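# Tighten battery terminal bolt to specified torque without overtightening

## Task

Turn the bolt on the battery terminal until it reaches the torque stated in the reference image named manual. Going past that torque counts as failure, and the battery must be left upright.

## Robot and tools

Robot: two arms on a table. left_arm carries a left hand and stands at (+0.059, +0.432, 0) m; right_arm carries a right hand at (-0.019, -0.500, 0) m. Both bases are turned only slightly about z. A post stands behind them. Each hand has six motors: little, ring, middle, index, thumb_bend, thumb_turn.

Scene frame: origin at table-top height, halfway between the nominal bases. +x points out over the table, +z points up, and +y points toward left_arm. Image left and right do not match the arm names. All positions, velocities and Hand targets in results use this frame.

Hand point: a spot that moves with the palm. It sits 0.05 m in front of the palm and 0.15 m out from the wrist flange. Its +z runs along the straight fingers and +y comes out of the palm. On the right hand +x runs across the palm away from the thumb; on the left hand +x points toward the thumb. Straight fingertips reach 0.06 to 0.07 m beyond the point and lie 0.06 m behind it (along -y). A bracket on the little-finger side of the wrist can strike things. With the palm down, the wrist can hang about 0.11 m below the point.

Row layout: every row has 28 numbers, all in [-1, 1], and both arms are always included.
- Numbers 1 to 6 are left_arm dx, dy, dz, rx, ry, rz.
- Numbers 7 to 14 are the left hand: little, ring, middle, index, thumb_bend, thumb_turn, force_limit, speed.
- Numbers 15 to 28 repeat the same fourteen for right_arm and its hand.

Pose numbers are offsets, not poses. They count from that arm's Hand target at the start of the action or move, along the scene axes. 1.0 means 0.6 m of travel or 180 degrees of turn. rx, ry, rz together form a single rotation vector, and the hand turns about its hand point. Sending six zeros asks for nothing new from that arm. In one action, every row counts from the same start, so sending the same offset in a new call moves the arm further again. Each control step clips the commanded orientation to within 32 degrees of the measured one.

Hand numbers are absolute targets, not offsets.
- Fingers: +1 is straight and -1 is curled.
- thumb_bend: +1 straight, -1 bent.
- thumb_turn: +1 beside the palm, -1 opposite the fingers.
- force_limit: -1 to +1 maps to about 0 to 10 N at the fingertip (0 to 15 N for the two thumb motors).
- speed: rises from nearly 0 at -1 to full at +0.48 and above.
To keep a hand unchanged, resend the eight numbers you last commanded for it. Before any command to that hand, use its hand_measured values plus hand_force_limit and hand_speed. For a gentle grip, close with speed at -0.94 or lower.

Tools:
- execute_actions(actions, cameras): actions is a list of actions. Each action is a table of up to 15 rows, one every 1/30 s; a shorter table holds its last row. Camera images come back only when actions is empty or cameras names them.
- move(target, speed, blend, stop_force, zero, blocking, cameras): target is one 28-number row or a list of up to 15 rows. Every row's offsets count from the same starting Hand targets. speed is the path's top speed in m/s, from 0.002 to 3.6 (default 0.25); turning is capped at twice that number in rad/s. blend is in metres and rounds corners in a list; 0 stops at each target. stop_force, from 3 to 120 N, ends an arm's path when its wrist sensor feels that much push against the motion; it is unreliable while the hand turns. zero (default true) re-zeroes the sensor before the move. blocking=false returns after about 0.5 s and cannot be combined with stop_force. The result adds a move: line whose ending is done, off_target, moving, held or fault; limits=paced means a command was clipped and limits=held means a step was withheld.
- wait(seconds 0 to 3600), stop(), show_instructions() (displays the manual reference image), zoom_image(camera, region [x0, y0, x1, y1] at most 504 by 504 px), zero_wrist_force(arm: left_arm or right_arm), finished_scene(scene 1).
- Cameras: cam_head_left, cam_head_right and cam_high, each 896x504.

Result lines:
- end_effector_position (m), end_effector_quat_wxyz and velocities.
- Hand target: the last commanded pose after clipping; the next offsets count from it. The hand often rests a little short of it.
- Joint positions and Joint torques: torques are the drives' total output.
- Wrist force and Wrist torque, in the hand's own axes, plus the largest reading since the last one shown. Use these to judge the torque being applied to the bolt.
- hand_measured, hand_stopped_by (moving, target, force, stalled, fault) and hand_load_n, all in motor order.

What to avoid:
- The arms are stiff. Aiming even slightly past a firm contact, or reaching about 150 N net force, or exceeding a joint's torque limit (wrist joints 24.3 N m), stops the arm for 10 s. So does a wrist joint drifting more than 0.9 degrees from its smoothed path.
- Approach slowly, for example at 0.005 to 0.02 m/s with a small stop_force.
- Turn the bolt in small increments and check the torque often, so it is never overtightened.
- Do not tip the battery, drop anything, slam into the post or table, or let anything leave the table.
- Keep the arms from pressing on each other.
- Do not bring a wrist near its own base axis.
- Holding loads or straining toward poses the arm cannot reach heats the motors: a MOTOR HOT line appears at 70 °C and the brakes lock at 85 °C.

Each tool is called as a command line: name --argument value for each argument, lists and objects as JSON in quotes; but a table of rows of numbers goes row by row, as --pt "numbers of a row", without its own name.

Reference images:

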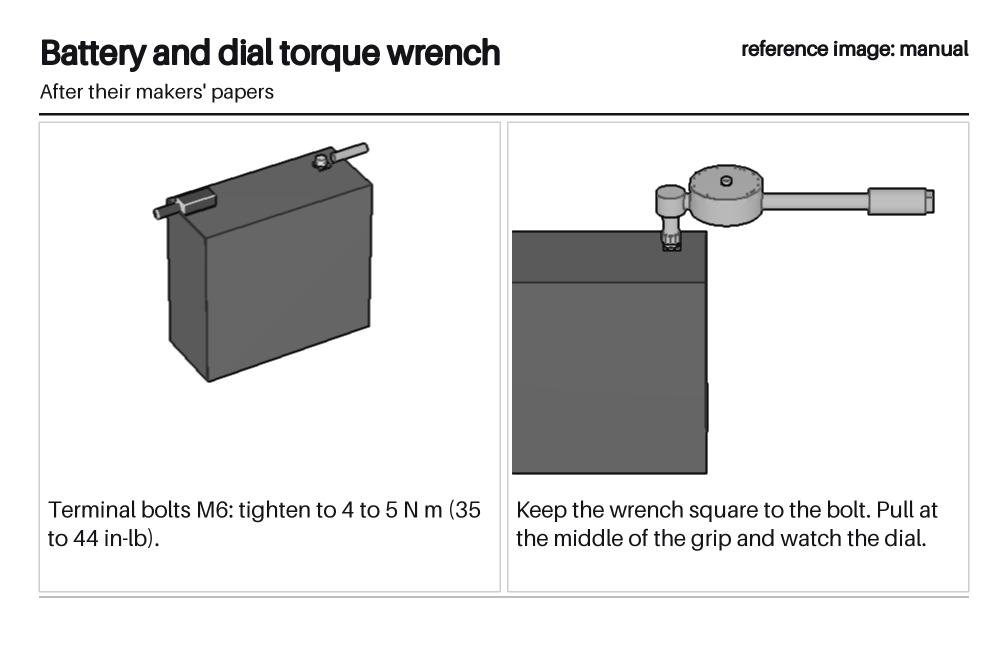

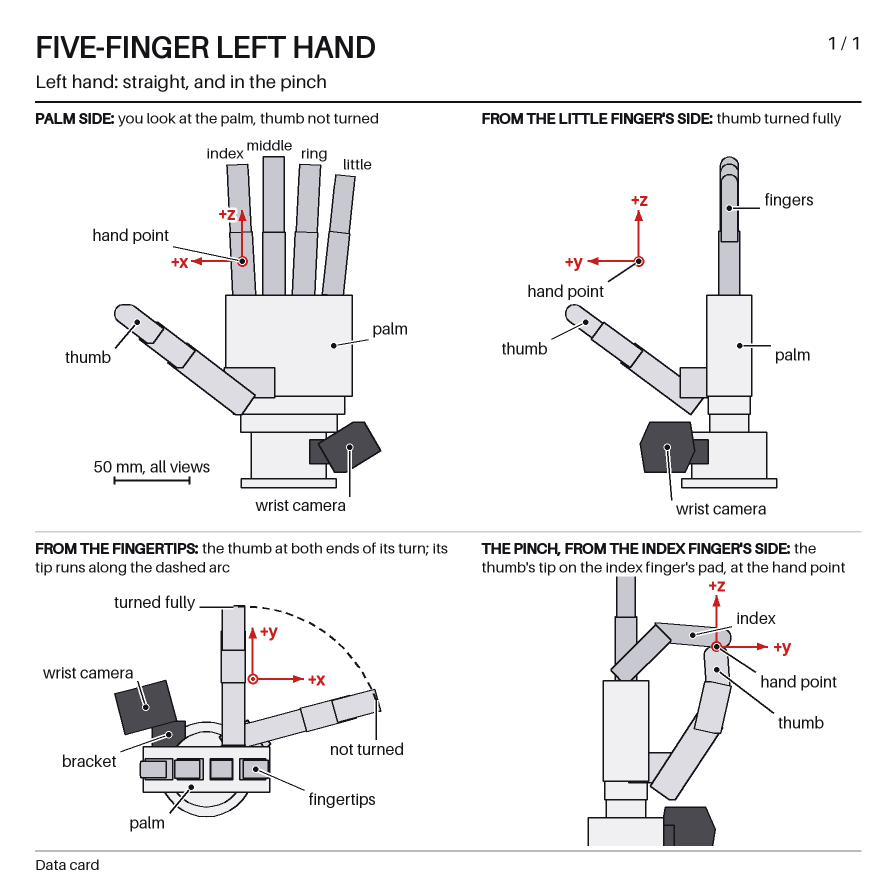

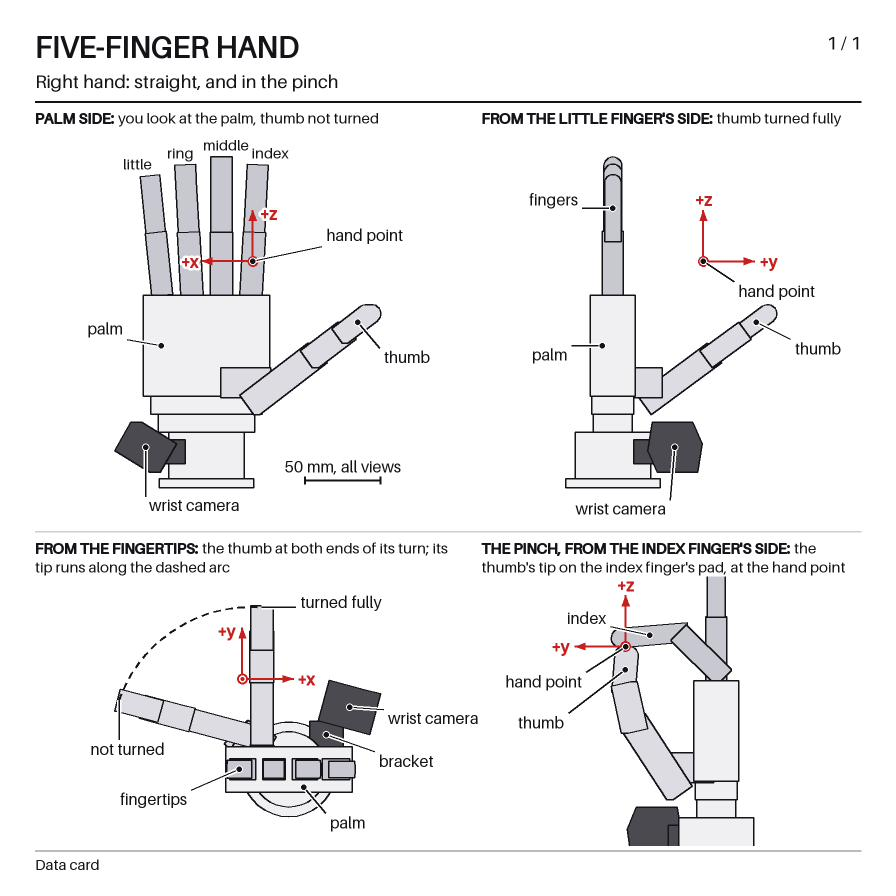

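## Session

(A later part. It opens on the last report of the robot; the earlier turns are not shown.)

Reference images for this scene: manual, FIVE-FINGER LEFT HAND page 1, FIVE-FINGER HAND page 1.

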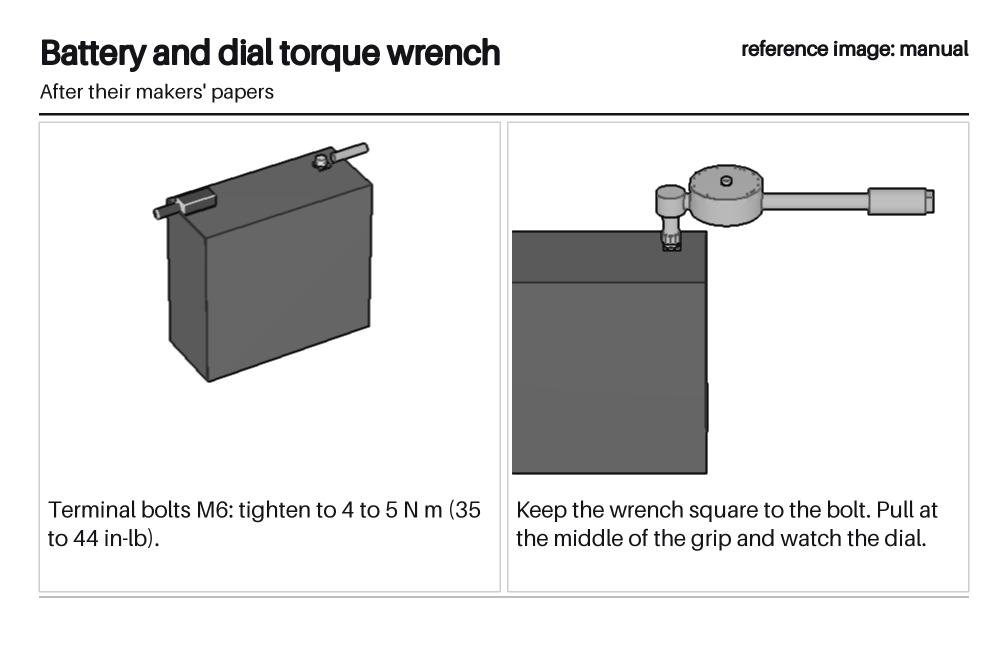

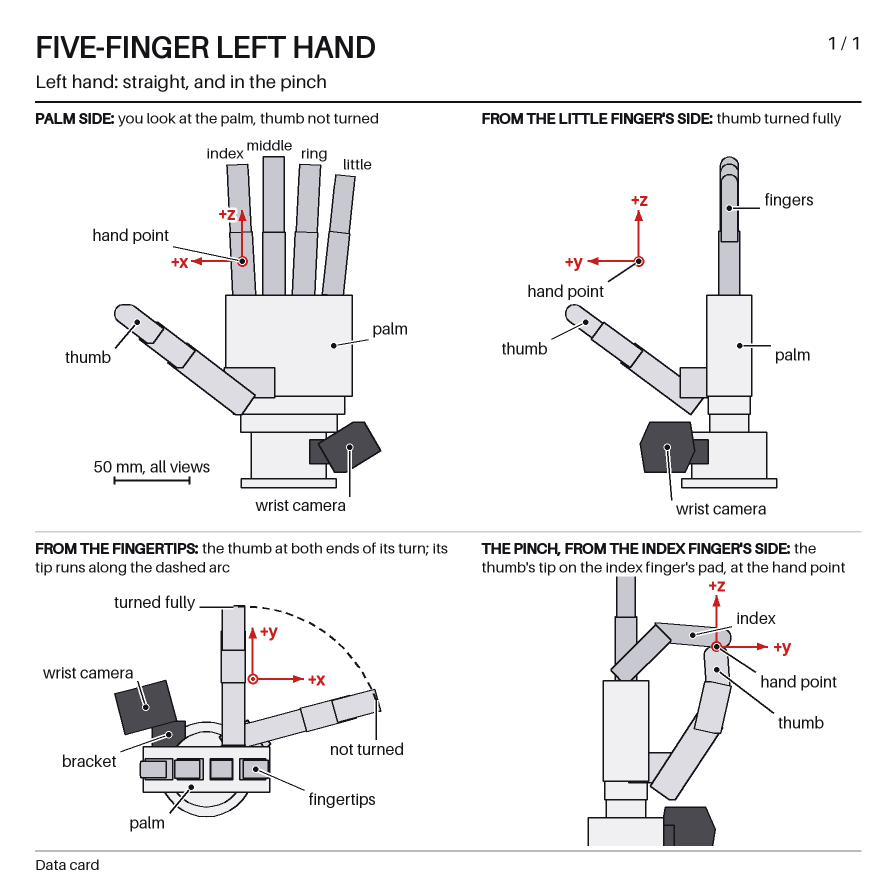

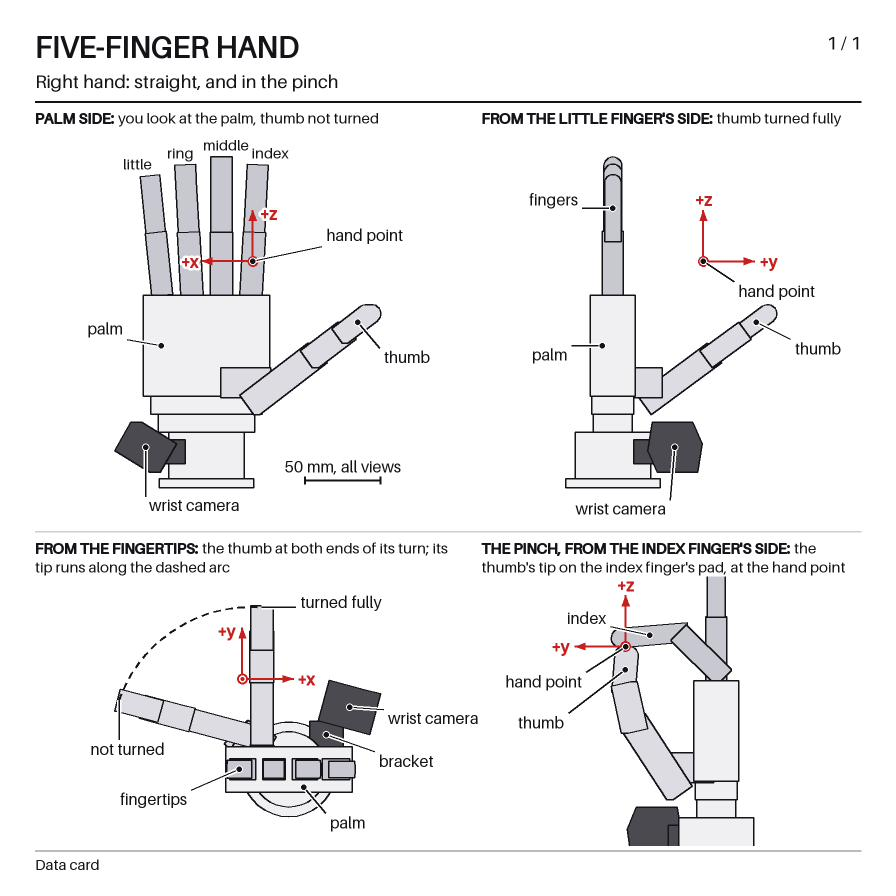

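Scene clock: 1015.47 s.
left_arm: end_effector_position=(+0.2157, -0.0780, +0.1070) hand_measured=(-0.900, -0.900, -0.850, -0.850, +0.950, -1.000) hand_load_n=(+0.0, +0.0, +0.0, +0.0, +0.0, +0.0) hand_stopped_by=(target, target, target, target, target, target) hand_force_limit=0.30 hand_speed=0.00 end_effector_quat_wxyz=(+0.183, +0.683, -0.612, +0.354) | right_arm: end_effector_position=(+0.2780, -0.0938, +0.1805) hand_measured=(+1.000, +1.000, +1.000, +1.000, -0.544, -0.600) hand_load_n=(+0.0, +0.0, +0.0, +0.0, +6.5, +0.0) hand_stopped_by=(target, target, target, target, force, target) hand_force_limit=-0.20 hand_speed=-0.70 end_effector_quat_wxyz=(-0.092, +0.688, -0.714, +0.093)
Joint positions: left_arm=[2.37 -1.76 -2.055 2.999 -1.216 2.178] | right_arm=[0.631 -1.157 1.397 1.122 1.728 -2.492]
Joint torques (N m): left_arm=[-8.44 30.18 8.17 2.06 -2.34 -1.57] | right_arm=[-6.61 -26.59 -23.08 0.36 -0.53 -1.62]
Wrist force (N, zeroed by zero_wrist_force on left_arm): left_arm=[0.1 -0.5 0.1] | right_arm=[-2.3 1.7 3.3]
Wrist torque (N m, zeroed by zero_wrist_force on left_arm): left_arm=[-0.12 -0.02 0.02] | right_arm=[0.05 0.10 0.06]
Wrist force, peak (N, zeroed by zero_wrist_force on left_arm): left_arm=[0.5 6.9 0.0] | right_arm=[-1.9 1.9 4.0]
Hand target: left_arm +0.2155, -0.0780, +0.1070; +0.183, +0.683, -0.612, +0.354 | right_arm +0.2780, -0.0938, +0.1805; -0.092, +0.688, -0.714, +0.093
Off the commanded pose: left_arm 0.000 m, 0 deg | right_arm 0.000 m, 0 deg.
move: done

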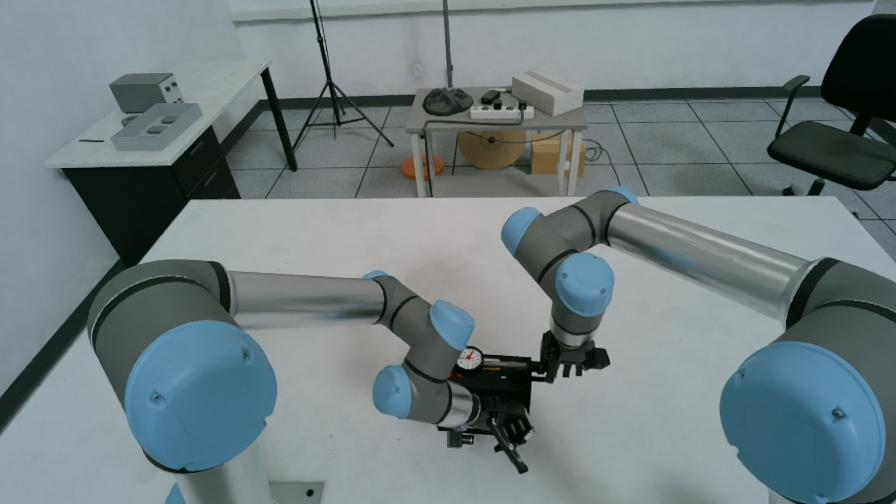

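move --pt "-0.0663 0 0 0 0 0 -0.9 -0.9 -0.85 -0.85 0.95 -1 0.3 0 0 0 0 0 0 0 1 1 1 1 -0.75 -0.6 -0.2 -0.7" --pt "-0.063 0.25 0.4 0 0 0 -0.9 -0.9 -0.85 -0.85 0.95 -1 0.3 0 0 0 0 0 0 0 1 1 1 1 -0.75 -0.6 -0.2 -0.7" --pt "0.0575 0.4967 0.5217 0.1064 0.0875 -0.0217 -0.9 -0.9 -0.85 -0.85 0.95 -1 0.3 0 0 0 0 0 0 0 1 1 1 1 -0.75 -0.6 -0.2 -0.7" --pt "0.3742 0.33 0.4217 0.2128 0.175 -0.0433 -0.9 -0.9 -0.85 -0.85 0.95 -1 0.3 0 0 0 0 0 0 0 1 1 1 1 -0.75 -0.6 -0.2 -0.7" --speed 0.2 --blend '[0.005,0.02,0.02,0]' --cameras '["all"]'

zoom_image --camera "cam_head_left" --region '[430, 330, 570, 400]'

zoom_image --camera "cam_head_right" --region '[400, 330, 540, 400]'

zoom_image --camera "cam_high" --region '[400, 75, 520, 135]'

Scene clock: 1020.60 s.
left_arm: end_effector_position=(+0.4400, +0.1200, +0.3600) hand_measured=(-0.900, -0.900, -0.850, -0.850, +0.950, -1.000) hand_load_n=(+0.0, +0.0, +0.0, +0.0, +0.0, +0.0) hand_stopped_by=(target, target, target, target, target, target) hand_force_limit=0.30 hand_speed=0.00 end_effector_quat_wxyz=(+0.131, +0.732, -0.665, -0.072) | right_arm: end_effector_position=(+0.2780, -0.0938, +0.1805) hand_measured=(+1.000, +1.000, +1.000, +1.000, -0.544, -0.600) hand_load_n=(+0.0, +0.0, +0.0, +0.0, +6.0, +0.0) hand_stopped_by=(target, target, target, target, force, target) hand_force_limit=-0.20 hand_speed=-0.70 end_effector_quat_wxyz=(-0.092, +0.688, -0.714, +0.093)
Joint positions: left_arm=[2.858 -2.22 -0.786 1.178 -1.414 2.842] | right_arm=[0.631 -1.157 1.397 1.122 1.728 -2.492]
Joint torques (N m): left_arm=[-8.4 32.16 27.38 -5.09 -2.51 -1.52] | right_arm=[-6.73 -28.12 -18.54 4.24 1.62 -1.52]
Wrist force (N, zeroed by zero_wrist_force on left_arm): left_arm=[1.0 -1.9 1.1] | right_arm=[-2.0 1.9 3.7]
Wrist torque (N m, zeroed by zero_wrist_force on left_arm): left_arm=[-0.33 -0.04 0.15] | right_arm=[0.08 0.04 0.08]
Wrist force, peak (N, zeroed by zero_wrist_force on left_arm): left_arm=[1.2 -2.7 1.2] | right_arm=[-2.1 1.8 4.1]
Hand target: left_arm +0.4400, +0.1200, +0.3600; +0.131, +0.732, -0.665, -0.072 | right_arm +0.2780, -0.0938, +0.1805; -0.092, +0.688, -0.714, +0.093
Off the commanded pose: left_arm 0.000 m, 0 deg | right_arm 0.000 m, 0 deg.
move: done

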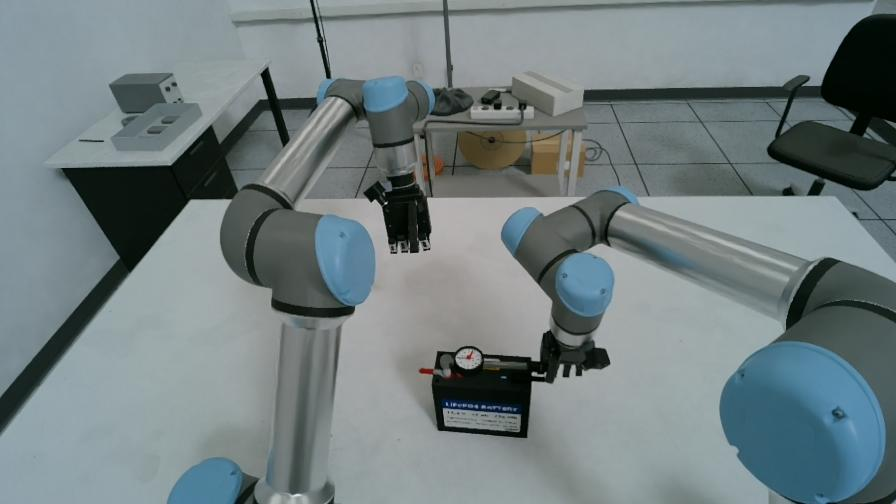

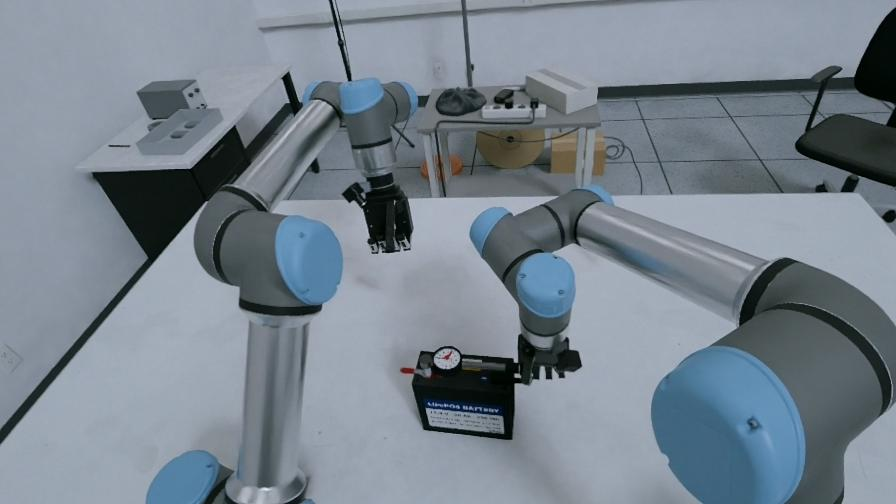

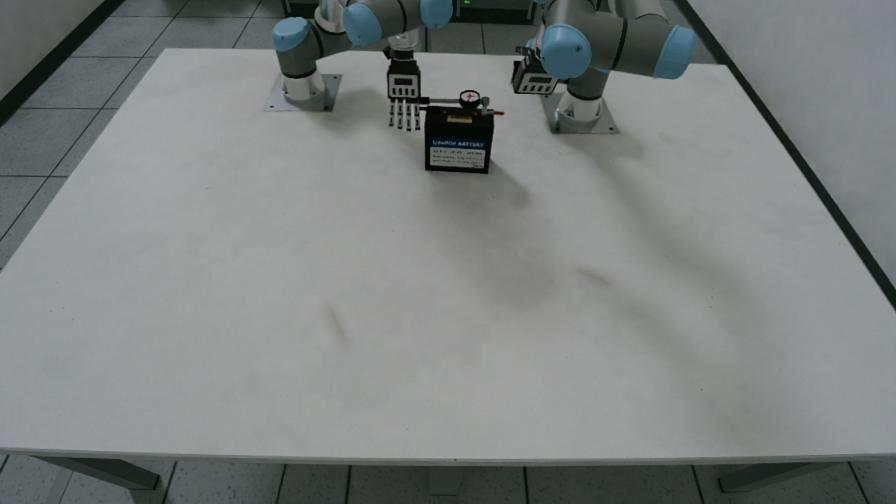

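Scaled by 3.600 from the camera's image (finer frame: 1280x720).

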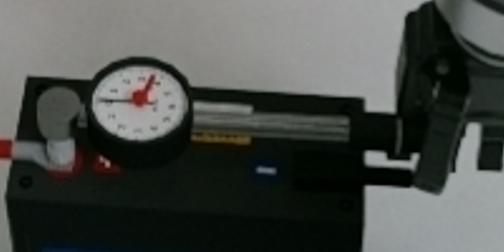

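Scaled by 3.600 from the camera's image (finer frame: 1280x720).

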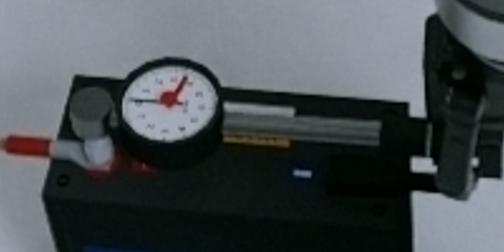

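Scaled by 4.200 from the camera's image (finer frame: 1280x720).

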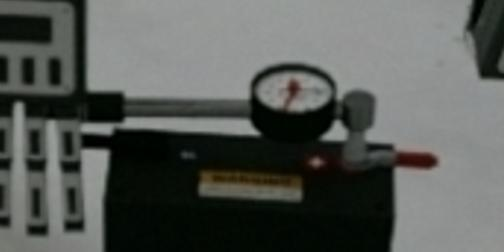

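zoom_image --camera "cam_head_left" --region '[430, 345, 480, 385]'

zoom_image --camera "cam_head_right" --region '[405, 345, 455, 385]'

zoom_image --camera "cam_high" --region '[460, 85, 510, 125]'

Scaled by 10.080 from the camera's image (finer frame: 1280x720).

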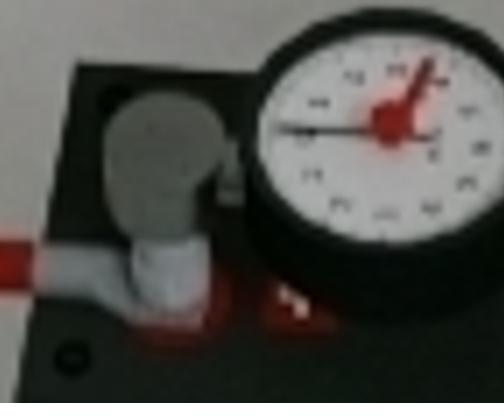

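Scaled by 10.080 from the camera's image (finer frame: 1280x720).

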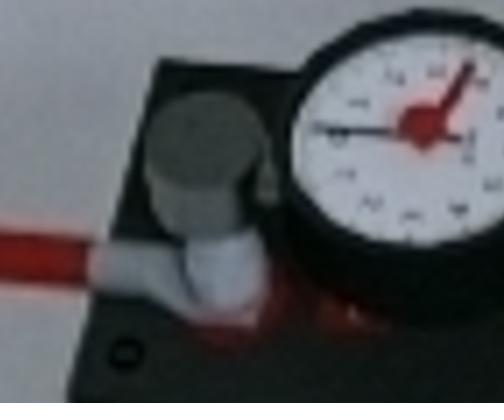

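Scaled by 10.080 from the camera's image (finer frame: 1280x720).

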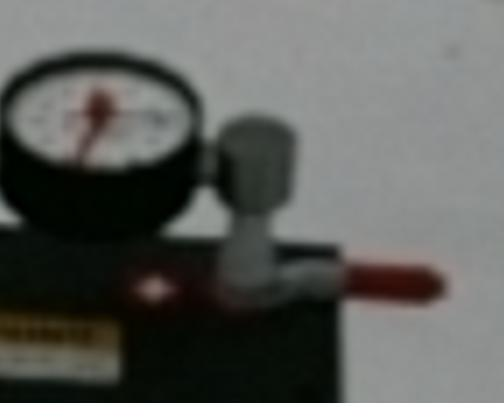

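zoom_image --camera "cam_head_left" --region '[454, 344, 484, 372]'

zoom_image --camera "cam_head_right" --region '[432, 344, 460, 370]'

zoom_image --camera "cam_high" --region '[458, 88, 482, 112]'

Scaled by 16.800 from the camera's image (finer frame: 1280x720).

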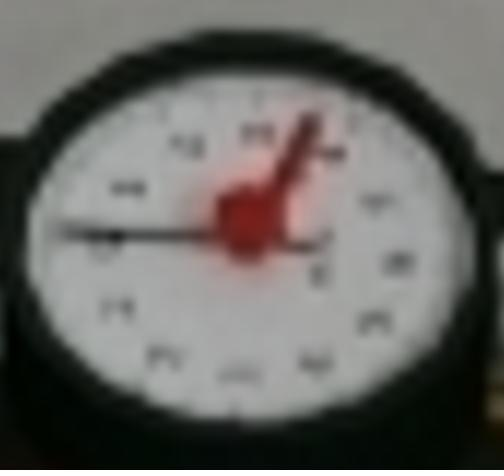

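Scaled by 18.000 from the camera's image (finer frame: 1280x720).

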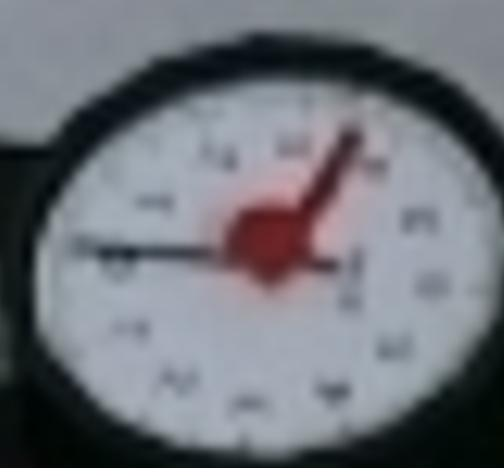

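Scaled by 21.000 from the camera's image (finer frame: 1280x720).

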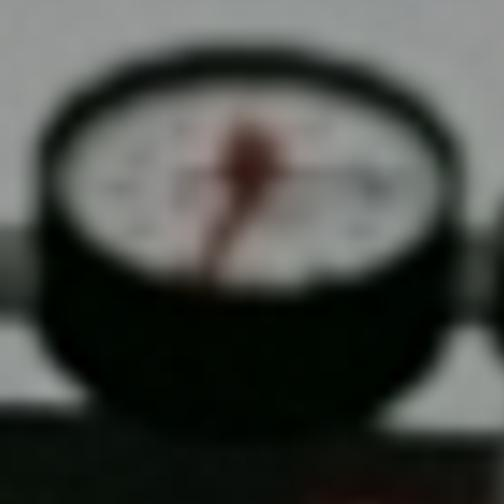

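move --pt "0 0 0 0 0 0 -0.9 -0.9 0.18 0.18 0.3 -1 0.5 0 0 0 0 0 0 0 1 1 1 1 -0.75 -0.6 -0.2 -0.7" --pt "-0.0312 -0.1498 -0.1 0 0 -0.0361 -0.9 -0.9 0.18 0.18 0.3 -1 0.5 0 0 0 0 0 0 0 1 1 1 1 -0.75 -0.6 -0.2 -0.7" --pt "-0.0312 -0.1498 -0.232 0 0 -0.0361 -0.9 -0.9 0.18 0.18 0.3 -1 0.5 0 0 0 0 0 0 0 1 1 1 1 -0.75 -0.6 -0.2 -0.7" --speed 0.15 --blend '[0,0.01,0]' --cameras '["cam_head_left","cam_head_right"]'

move --target '[-0.1583,-0.0042,0,0,0,0,-0.9,-0.9,0.18,0.18,0.3,-1,0.5,0,0,0,0,0,0,0,1,1,1,1,-0.75,-0.6,-0.2,-0.7]' --speed 0.05 --stop_force 5 --cameras '["cam_head_left","cam_head_right"]'

zoom_image --camera "cam_head_left" --region '[430, 330, 500, 390]'

zoom_image --camera "cam_head_right" --region '[405, 330, 475, 390]'

Scene clock: 1028.30 s.
left_arm: end_effector_position=(+0.4213, +0.0301, +0.2209) hand_measured=(-0.900, -0.900, +0.180, +0.180, +0.300, -1.000) hand_load_n=(+0.0, +0.0, +0.0, +0.0, +0.0, +0.0) hand_stopped_by=(target, target, target, target, target, target) hand_force_limit=0.50 hand_speed=0.00 end_effector_quat_wxyz=(+0.127, +0.693, -0.706, -0.079) | right_arm: end_effector_position=(+0.2780, -0.0938, +0.1805) hand_measured=(+1.000, +1.000, +1.000, +1.000, -0.544, -0.600) hand_load_n=(+0.0, +0.0, +0.0, +0.0, +6.0, +0.0) hand_stopped_by=(target, target, target, target, force, target) hand_force_limit=-0.20 hand_speed=-0.70 end_effector_quat_wxyz=(-0.092, +0.688, -0.714, +0.093)
Joint positions: left_arm=[2.677 -2.357 -0.904 1.444 -1.397 2.776] | right_arm=[0.631 -1.157 1.397 1.122 1.728 -2.492]
Joint torques (N m): left_arm=[10.95 36.45 10.23 0.18 3.56 -1.44] | right_arm=[-7.58 -30.16 -16.18 4.09 1.72 -1.42]
Wrist force (N, zeroed by zero_wrist_force on left_arm): left_arm=[0.7 -2.0 1.0] | right_arm=[-2.0 1.8 3.4]
Wrist torque (N m, zeroed by zero_wrist_force on left_arm): left_arm=[-0.32 0.01 0.11] | right_arm=[0.08 0.06 0.08]
Wrist force, peak (N, zeroed by zero_wrist_force on left_arm): left_arm=[0.8 -2.0 1.7] | right_arm=[-2.2 1.9 4.1]
Hand target: left_arm +0.4213, +0.0301, +0.2208; +0.127, +0.693, -0.706, -0.079 | right_arm +0.2780, -0.0938, +0.1805; -0.092, +0.688, -0.714, +0.093
Off the commanded pose: left_arm 0.000 m, 0 deg | right_arm 0.000 m, 0 deg.
move: done

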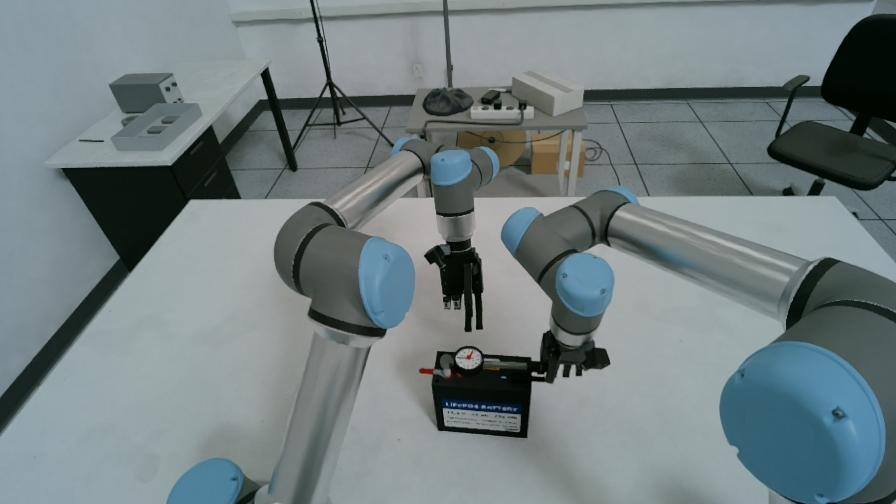

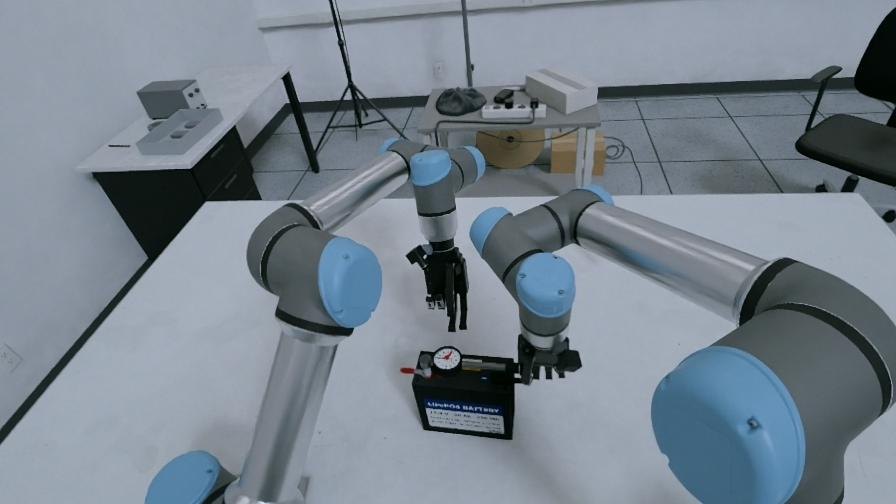

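Scene clock: 1031.33 s.
left_arm: end_effector_position=(+0.3263, +0.0276, +0.2208) hand_measured=(-0.900, -0.900, +0.180, +0.180, +0.300, -1.000) hand_load_n=(+0.0, +0.5, +0.0, +0.0, +0.0, +0.0) hand_stopped_by=(target, target, target, target, target, target) hand_force_limit=0.50 hand_speed=0.00 end_effector_quat_wxyz=(+0.127, +0.693, -0.706, -0.079) | right_arm: end_effector_position=(+0.2780, -0.0938, +0.1805) hand_measured=(+1.000, +1.000, +1.000, +1.000, -0.544, -0.600) hand_load_n=(+0.0, +0.0, +0.0, +0.0, +6.0, +0.0) hand_stopped_by=(target, target, target, target, force, target) hand_force_limit=-0.20 hand_speed=-0.70 end_effector_quat_wxyz=(-0.092, +0.688, -0.714, +0.093)
Joint positions: left_arm=[2.6 -2.16 -1.234 1.592 -1.379 2.699] | right_arm=[0.631 -1.157 1.397 1.122 1.728 -2.492]
Joint torques (N m): left_arm=[-8.55 46.75 10.38 -0.01 3.59 -1.43] | right_arm=[-6.44 -30.64 -17.49 4.29 1.65 -1.34]
Wrist force (N, zeroed by zero_wrist_force on left_arm): left_arm=[0.5 -1.7 1.0] | right_arm=[-1.7 1.9 3.9]
Wrist torque (N m, zeroed by zero_wrist_force on left_arm): left_arm=[-0.29 0.04 0.10] | right_arm=[0.07 0.01 0.10]
Wrist force, peak (N, zeroed by zero_wrist_force on left_arm): left_arm=[0.9 -1.9 1.2] | right_arm=[-2.1 1.8 4.1]
Hand target: left_arm +0.3263, +0.0276, +0.2208; +0.127, +0.693, -0.706, -0.079 | right_arm +0.2780, -0.0938, +0.1805; -0.092, +0.688, -0.714, +0.093
Off the commanded pose: left_arm 0.000 m, 0 deg | right_arm 0.000 m, 0 deg.
move: done

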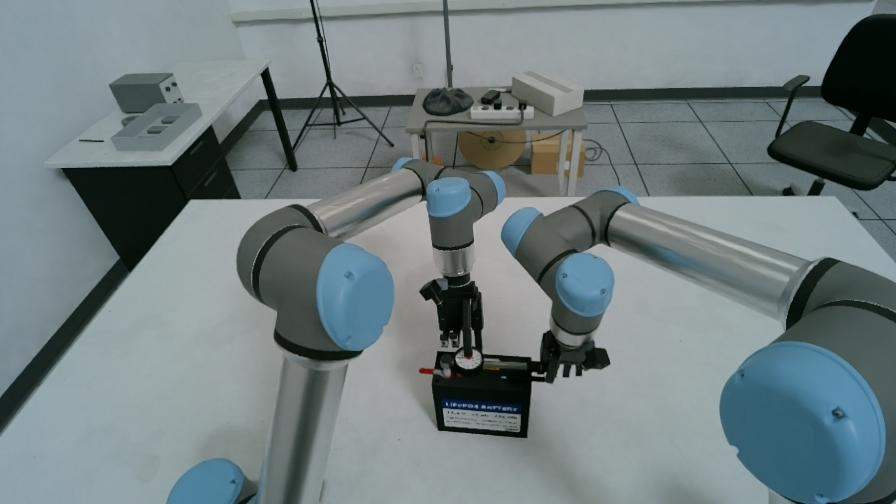

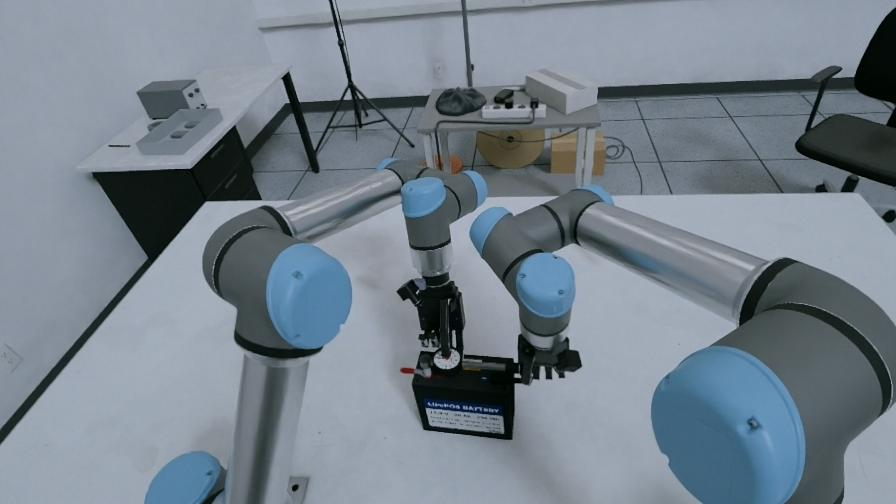

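Scaled by 7.200 from the camera's image (finer frame: 1280x720).

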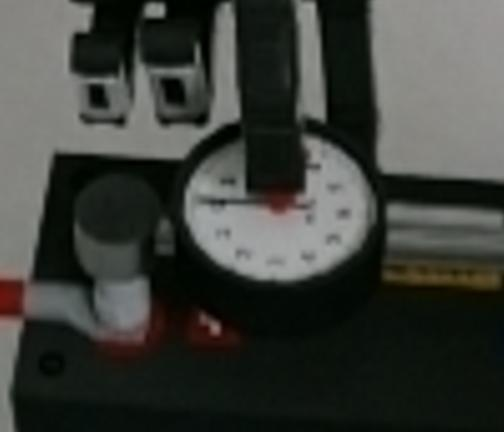

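Scaled by 7.200 from the camera's image (finer frame: 1280x720).

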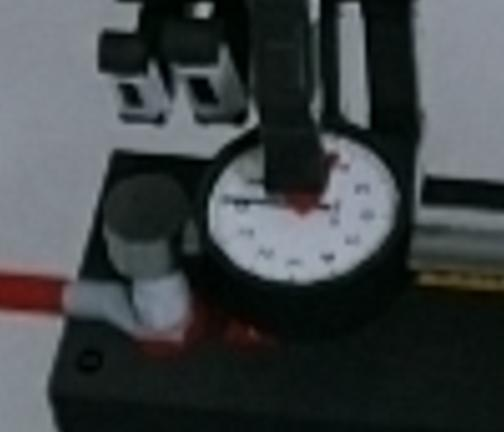

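move --target '[-0.0167,-0.0003,0,0,0,0,-0.9,-0.9,0.18,0.18,0.3,-1,0.5,0,0,0,0,0,0,0,1,1,1,1,-0.75,-0.6,-0.2,-0.7]' --speed 0.03 --stop_force 5 --cameras '[]'

move --target '[0,0,0,0,0,0,-0.9,-0.9,-0.5,-0.5,-0.1,-1,0.5,-0.9,0,0,0,0,0,0,1,1,1,1,-0.75,-0.6,-0.2,-0.7]' --speed 0.03 --cameras '["cam_head_left","cam_head_right"]'

zoom_image --camera "cam_head_left" --region '[430, 330, 500, 390]'

zoom_image --camera "cam_head_right" --region '[405, 330, 475, 390]'

Scene clock: 1033.37 s.
left_arm: end_effector_position=(+0.3163, +0.0274, +0.2208) hand_measured=(-0.900, -0.900, +0.180, +0.180, +0.300, -1.000) hand_load_n=(+0.0, +0.0, +0.0, +0.0, +0.0, +0.0) hand_stopped_by=(target, target, target, target, target, target) hand_force_limit=0.50 hand_speed=0.00 end_effector_quat_wxyz=(+0.127, +0.693, -0.706, -0.079) | right_arm: end_effector_position=(+0.2780, -0.0938, +0.1805) hand_measured=(+1.000, +1.000, +1.000, +1.000, -0.544, -0.600) hand_load_n=(+0.0, +0.0, +0.0, +0.0, +6.0, +0.0) hand_stopped_by=(target, target, target, target, force, target) hand_force_limit=-0.20 hand_speed=-0.70 end_effector_quat_wxyz=(-0.092, +0.688, -0.714, +0.093)
Joint positions: left_arm=[2.59 -2.142 -1.263 1.604 -1.377 2.69] | right_arm=[0.631 -1.157 1.397 1.122 1.728 -2.492]
Joint torques (N m): left_arm=[-9.11 46.09 10.39 0 3.82 -1.46] | right_arm=[-7.78 -31.46 -17.53 3.97 1.69 -1.37]
Wrist force (N, zeroed by zero_wrist_force on left_arm): left_arm=[-0.3 -3.0 1.0] | right_arm=[-2.0 2.1 3.9]
Wrist torque (N m, zeroed by zero_wrist_force on left_arm): left_arm=[-0.38 0.07 0.12] | right_arm=[0.06 0.04 0.07]
Wrist force, peak (N, zeroed by zero_wrist_force on left_arm): left_arm=[-0.3 -3.2 0.7] | right_arm=[-2.1 2.3 4.3]
Hand target: left_arm +0.3163, +0.0274, +0.2208; +0.127, +0.693, -0.706, -0.079 | right_arm +0.2780, -0.0938, +0.1805; -0.092, +0.688, -0.714, +0.093
Off the commanded pose: left_arm 0.000 m, 0 deg | right_arm 0.000 m, 0 deg.
move: done

Scene clock: 1034.40 s.
left_arm: end_effector_position=(+0.3163, +0.0274, +0.2208) hand_measured=(-0.900, -0.900, +0.016, +0.062, +0.192, -1.000) hand_load_n=(+0.0, +0.0, +9.0, +8.0, +11.0, +1.0) hand_stopped_by=(target, target, force, force, force, target) hand_force_limit=0.50 hand_speed=-0.90 end_effector_quat_wxyz=(+0.127, +0.693, -0.706, -0.079) | right_arm: end_effector_position=(+0.2780, -0.0938, +0.1805) hand_measured=(+1.000, +1.000, +1.000, +1.000, -0.544, -0.600) hand_load_n=(+0.0, +0.0, +0.0, +0.0, +5.5, +0.0) hand_stopped_by=(target, target, target, target, force, target) hand_force_limit=-0.20 hand_speed=-0.70 end_effector_quat_wxyz=(-0.092, +0.688, -0.714, +0.093)
Joint positions: left_arm=[2.59 -2.142 -1.263 1.604 -1.377 2.69] | right_arm=[0.631 -1.157 1.397 1.122 1.728 -2.492]
Joint torques (N m): left_arm=[-1.65 46.03 16.94 -5.7 0.57 -0.43] | right_arm=[-6.38 -32.51 -17.25 2.76 1.19 -1.29]
Wrist force (N, zeroed by zero_wrist_force on left_arm): left_arm=[1.5 -3.9 5.2] | right_arm=[-2.9 2.0 1.7]
Wrist torque (N m, zeroed by zero_wrist_force on left_arm): left_arm=[-0.35 0.06 0.03] | right_arm=[0.13 0.10 0.03]
Wrist force, peak (N, zeroed by zero_wrist_force on left_arm): left_arm=[3.7 -3.3 7.7] | right_arm=[-2.0 2.4 4.0]
Hand target: left_arm +0.3163, +0.0274, +0.2208; +0.127, +0.693, -0.706, -0.079 | right_arm +0.2780, -0.0938, +0.1805; -0.092, +0.688, -0.714, +0.093
Off the commanded pose: left_arm 0.000 m, 0 deg | right_arm 0.000 m, 0 deg.
move: done

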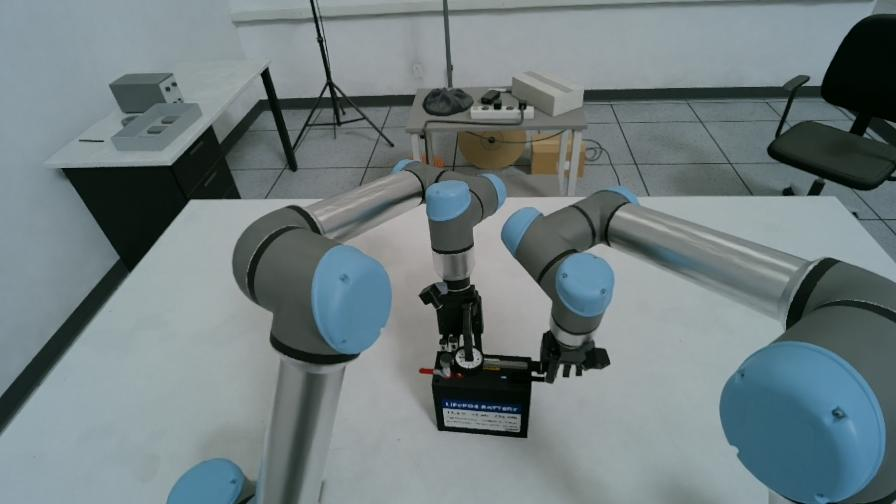

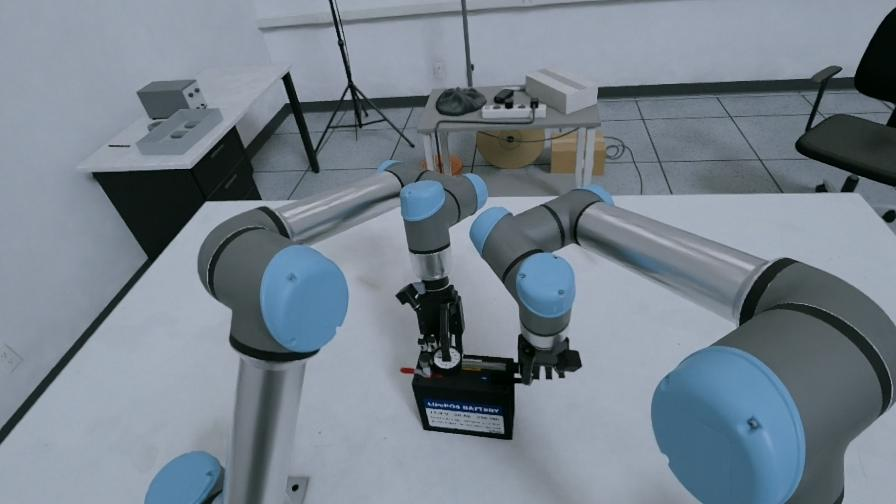

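Scaled by 7.200 from the camera's image (finer frame: 1280x720).

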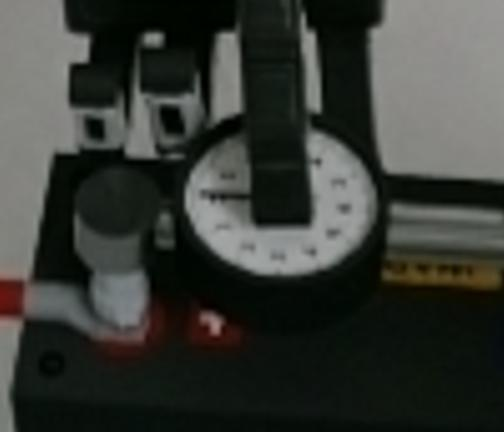

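Scaled by 7.200 from the camera's image (finer frame: 1280x720).

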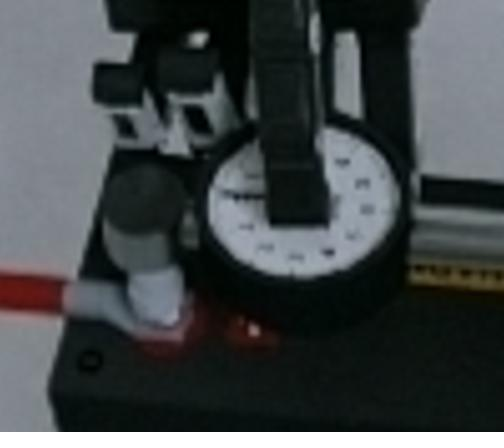

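wait --seconds 0.1 --cameras '["all"]'

zoom_image --camera "cam_high" --region '[405, 80, 505, 130]'

zoom_image --camera "cam_head_left" --region '[430, 330, 560, 395]'

Scene clock: 1035.70 s.
left_arm: end_effector_position=(+0.3163, +0.0274, +0.2208) hand_measured=(-0.900, -0.900, +0.016, +0.062, +0.192, -1.000) hand_load_n=(+0.0, +0.0, +9.0, +8.5, +11.5, +0.5) hand_stopped_by=(target, target, force, force, force, target) hand_force_limit=0.50 hand_speed=-0.90 end_effector_quat_wxyz=(+0.127, +0.693, -0.706, -0.079) | right_arm: end_effector_position=(+0.2780, -0.0938, +0.1805) hand_measured=(+1.000, +1.000, +1.000, +1.000, -0.544, -0.600) hand_load_n=(+0.0, -0.5, +0.0, +0.0, +5.5, +0.0) hand_stopped_by=(target, target, target, target, force, target) hand_force_limit=-0.20 hand_speed=-0.70 end_effector_quat_wxyz=(-0.092, +0.688, -0.714, +0.093)
Joint positions: left_arm=[2.59 -2.142 -1.263 1.604 -1.377 2.69] | right_arm=[0.631 -1.157 1.397 1.122 1.728 -2.492]
Joint torques (N m): left_arm=[7.3 46.42 24.69 -6.17 -2.05 0.69] | right_arm=[-1.15 -32.11 -16.79 0.8 0.57 -1.07]
Wrist force (N, zeroed by zero_wrist_force on left_arm): left_arm=[1.8 -3.9 5.3] | right_arm=[-2.9 2.0 1.2]
Wrist torque (N m, zeroed by zero_wrist_force on left_arm): left_arm=[-0.37 0.00 0.05] | right_arm=[0.15 0.11 0.04]
Wrist force, peak (N, zeroed by zero_wrist_force on left_arm): left_arm=[1.5 -4.2 5.8] | right_arm=[-3.1 2.0 1.8]
Hand target: left_arm +0.3163, +0.0274, +0.2208; +0.127, +0.693, -0.706, -0.079 | right_arm +0.2780, -0.0938, +0.1805; -0.092, +0.688, -0.714, +0.093
Off the commanded pose: left_arm 0.000 m, 0 deg | right_arm 0.000 m, 0 deg.
wait: 0.10 s; at rest from the start

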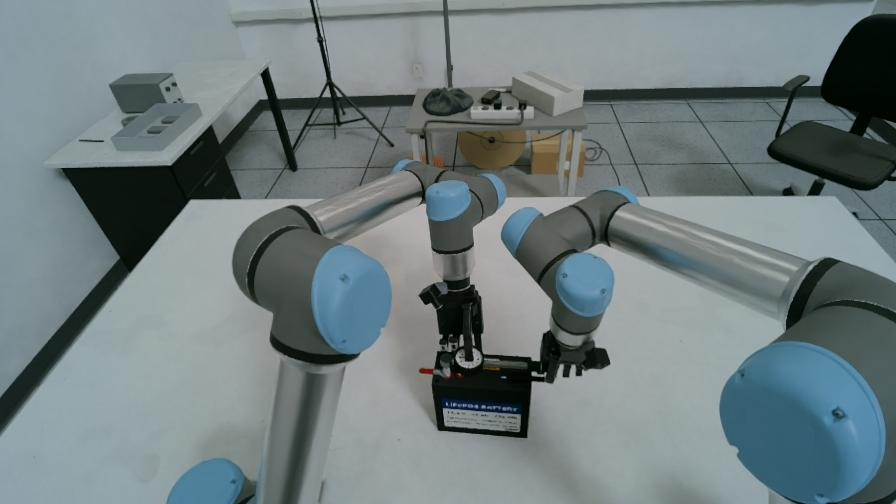

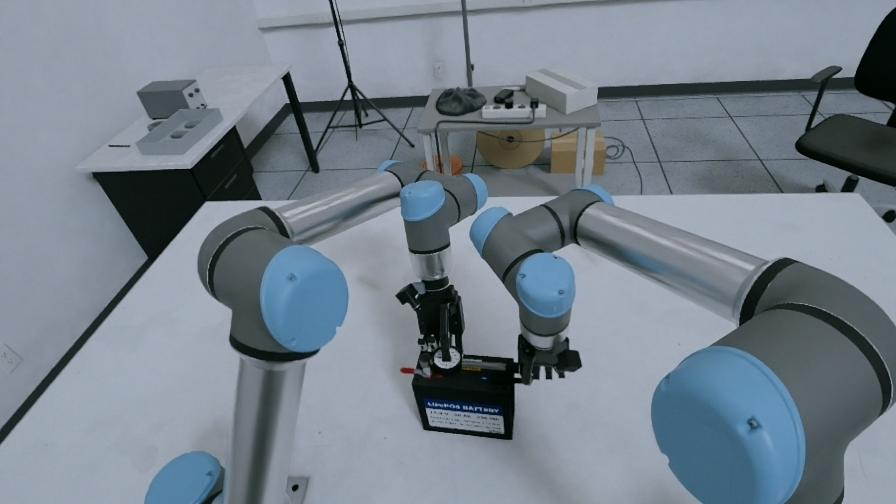

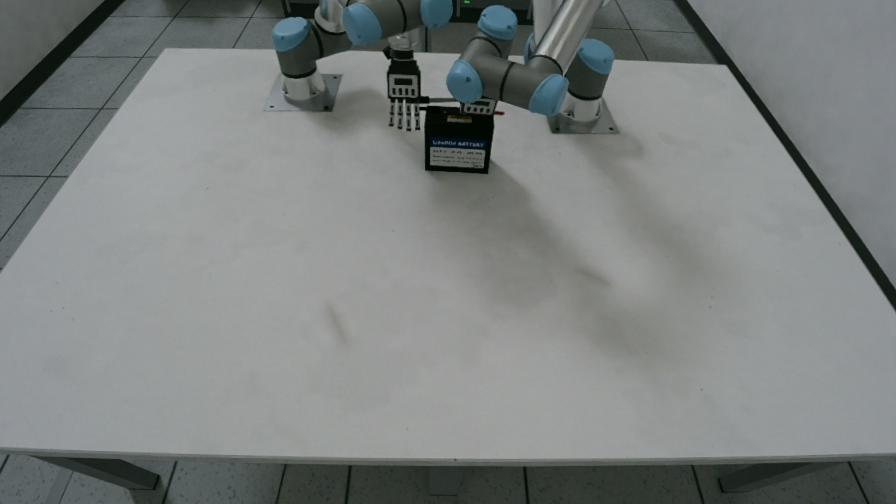

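Scaled by 5.040 from the camera's image (finer frame: 1280x720).

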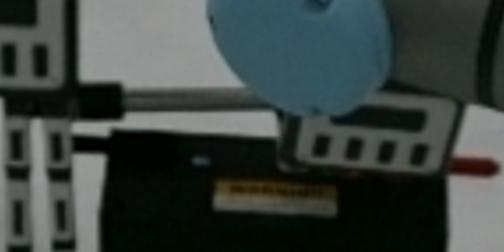

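Scaled by 3.877 from the camera's image (finer frame: 1280x720).

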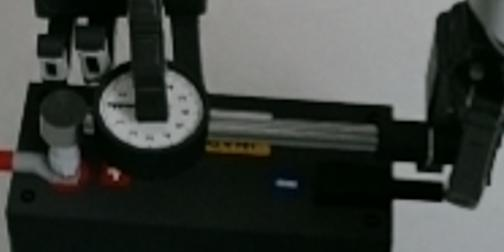

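move --target '[0,0,-0.0025,0,0,0,-0.9,-0.9,-0.5,-0.5,-0.1,-1,0.5,-0.9,0,0,-0.0025,0,0,0,1,1,1,1,-0.75,-0.6,-0.2,-0.7]' --speed 0.004 --stop_force 5 --cameras '[]'

Scene clock: 1039.40 s.
left_arm: end_effector_position=(+0.3163, +0.0274, +0.2193) hand_measured=(-0.900, -0.900, +0.016, +0.062, +0.192, -1.000) hand_load_n=(+0.0, +0.0, +8.5, +7.5, +11.5, +1.0) hand_stopped_by=(target, target, force, force, force, target) hand_force_limit=0.50 hand_speed=-0.90 end_effector_quat_wxyz=(+0.127, +0.693, -0.706, -0.079) | right_arm: end_effector_position=(+0.2780, -0.0938, +0.1790) hand_measured=(+1.000, +1.000, +1.000, +1.000, -0.544, -0.600) hand_load_n=(+0.0, +0.0, +0.0, +0.0, +5.5, +0.0) hand_stopped_by=(target, target, target, target, force, target) hand_force_limit=-0.20 hand_speed=-0.70 end_effector_quat_wxyz=(-0.092, +0.688, -0.714, +0.093)
Joint positions: left_arm=[2.59 -2.143 -1.265 1.608 -1.377 2.69] | right_arm=[0.631 -1.157 1.399 1.118 1.728 -2.492]
Joint torques (N m): left_arm=[9.22 30.81 10.28 -0.6 -1.83 0.73] | right_arm=[6.62 -25.66 -10.69 -0.46 -1.07 -0.86]
Wrist force (N, zeroed by zero_wrist_force on left_arm): left_arm=[2.5 -2.4 3.3] | right_arm=[-2.9 2.0 1.8]
Wrist torque (N m, zeroed by zero_wrist_force on left_arm): left_arm=[-0.19 -0.06 0.03] | right_arm=[0.13 0.11 0.04]
Wrist force, peak (N, zeroed by zero_wrist_force on left_arm): left_arm=[1.5 -4.2 5.9] | right_arm=[-2.9 2.2 2.1]
Hand target: left_arm +0.3163, +0.0274, +0.2193; +0.127, +0.693, -0.706, -0.079 | right_arm +0.2780, -0.0938, +0.1790; -0.092, +0.688, -0.714, +0.093
Off the commanded pose: left_arm 0.000 m, 0 deg | right_arm 0.000 m, 0 deg.
move: done


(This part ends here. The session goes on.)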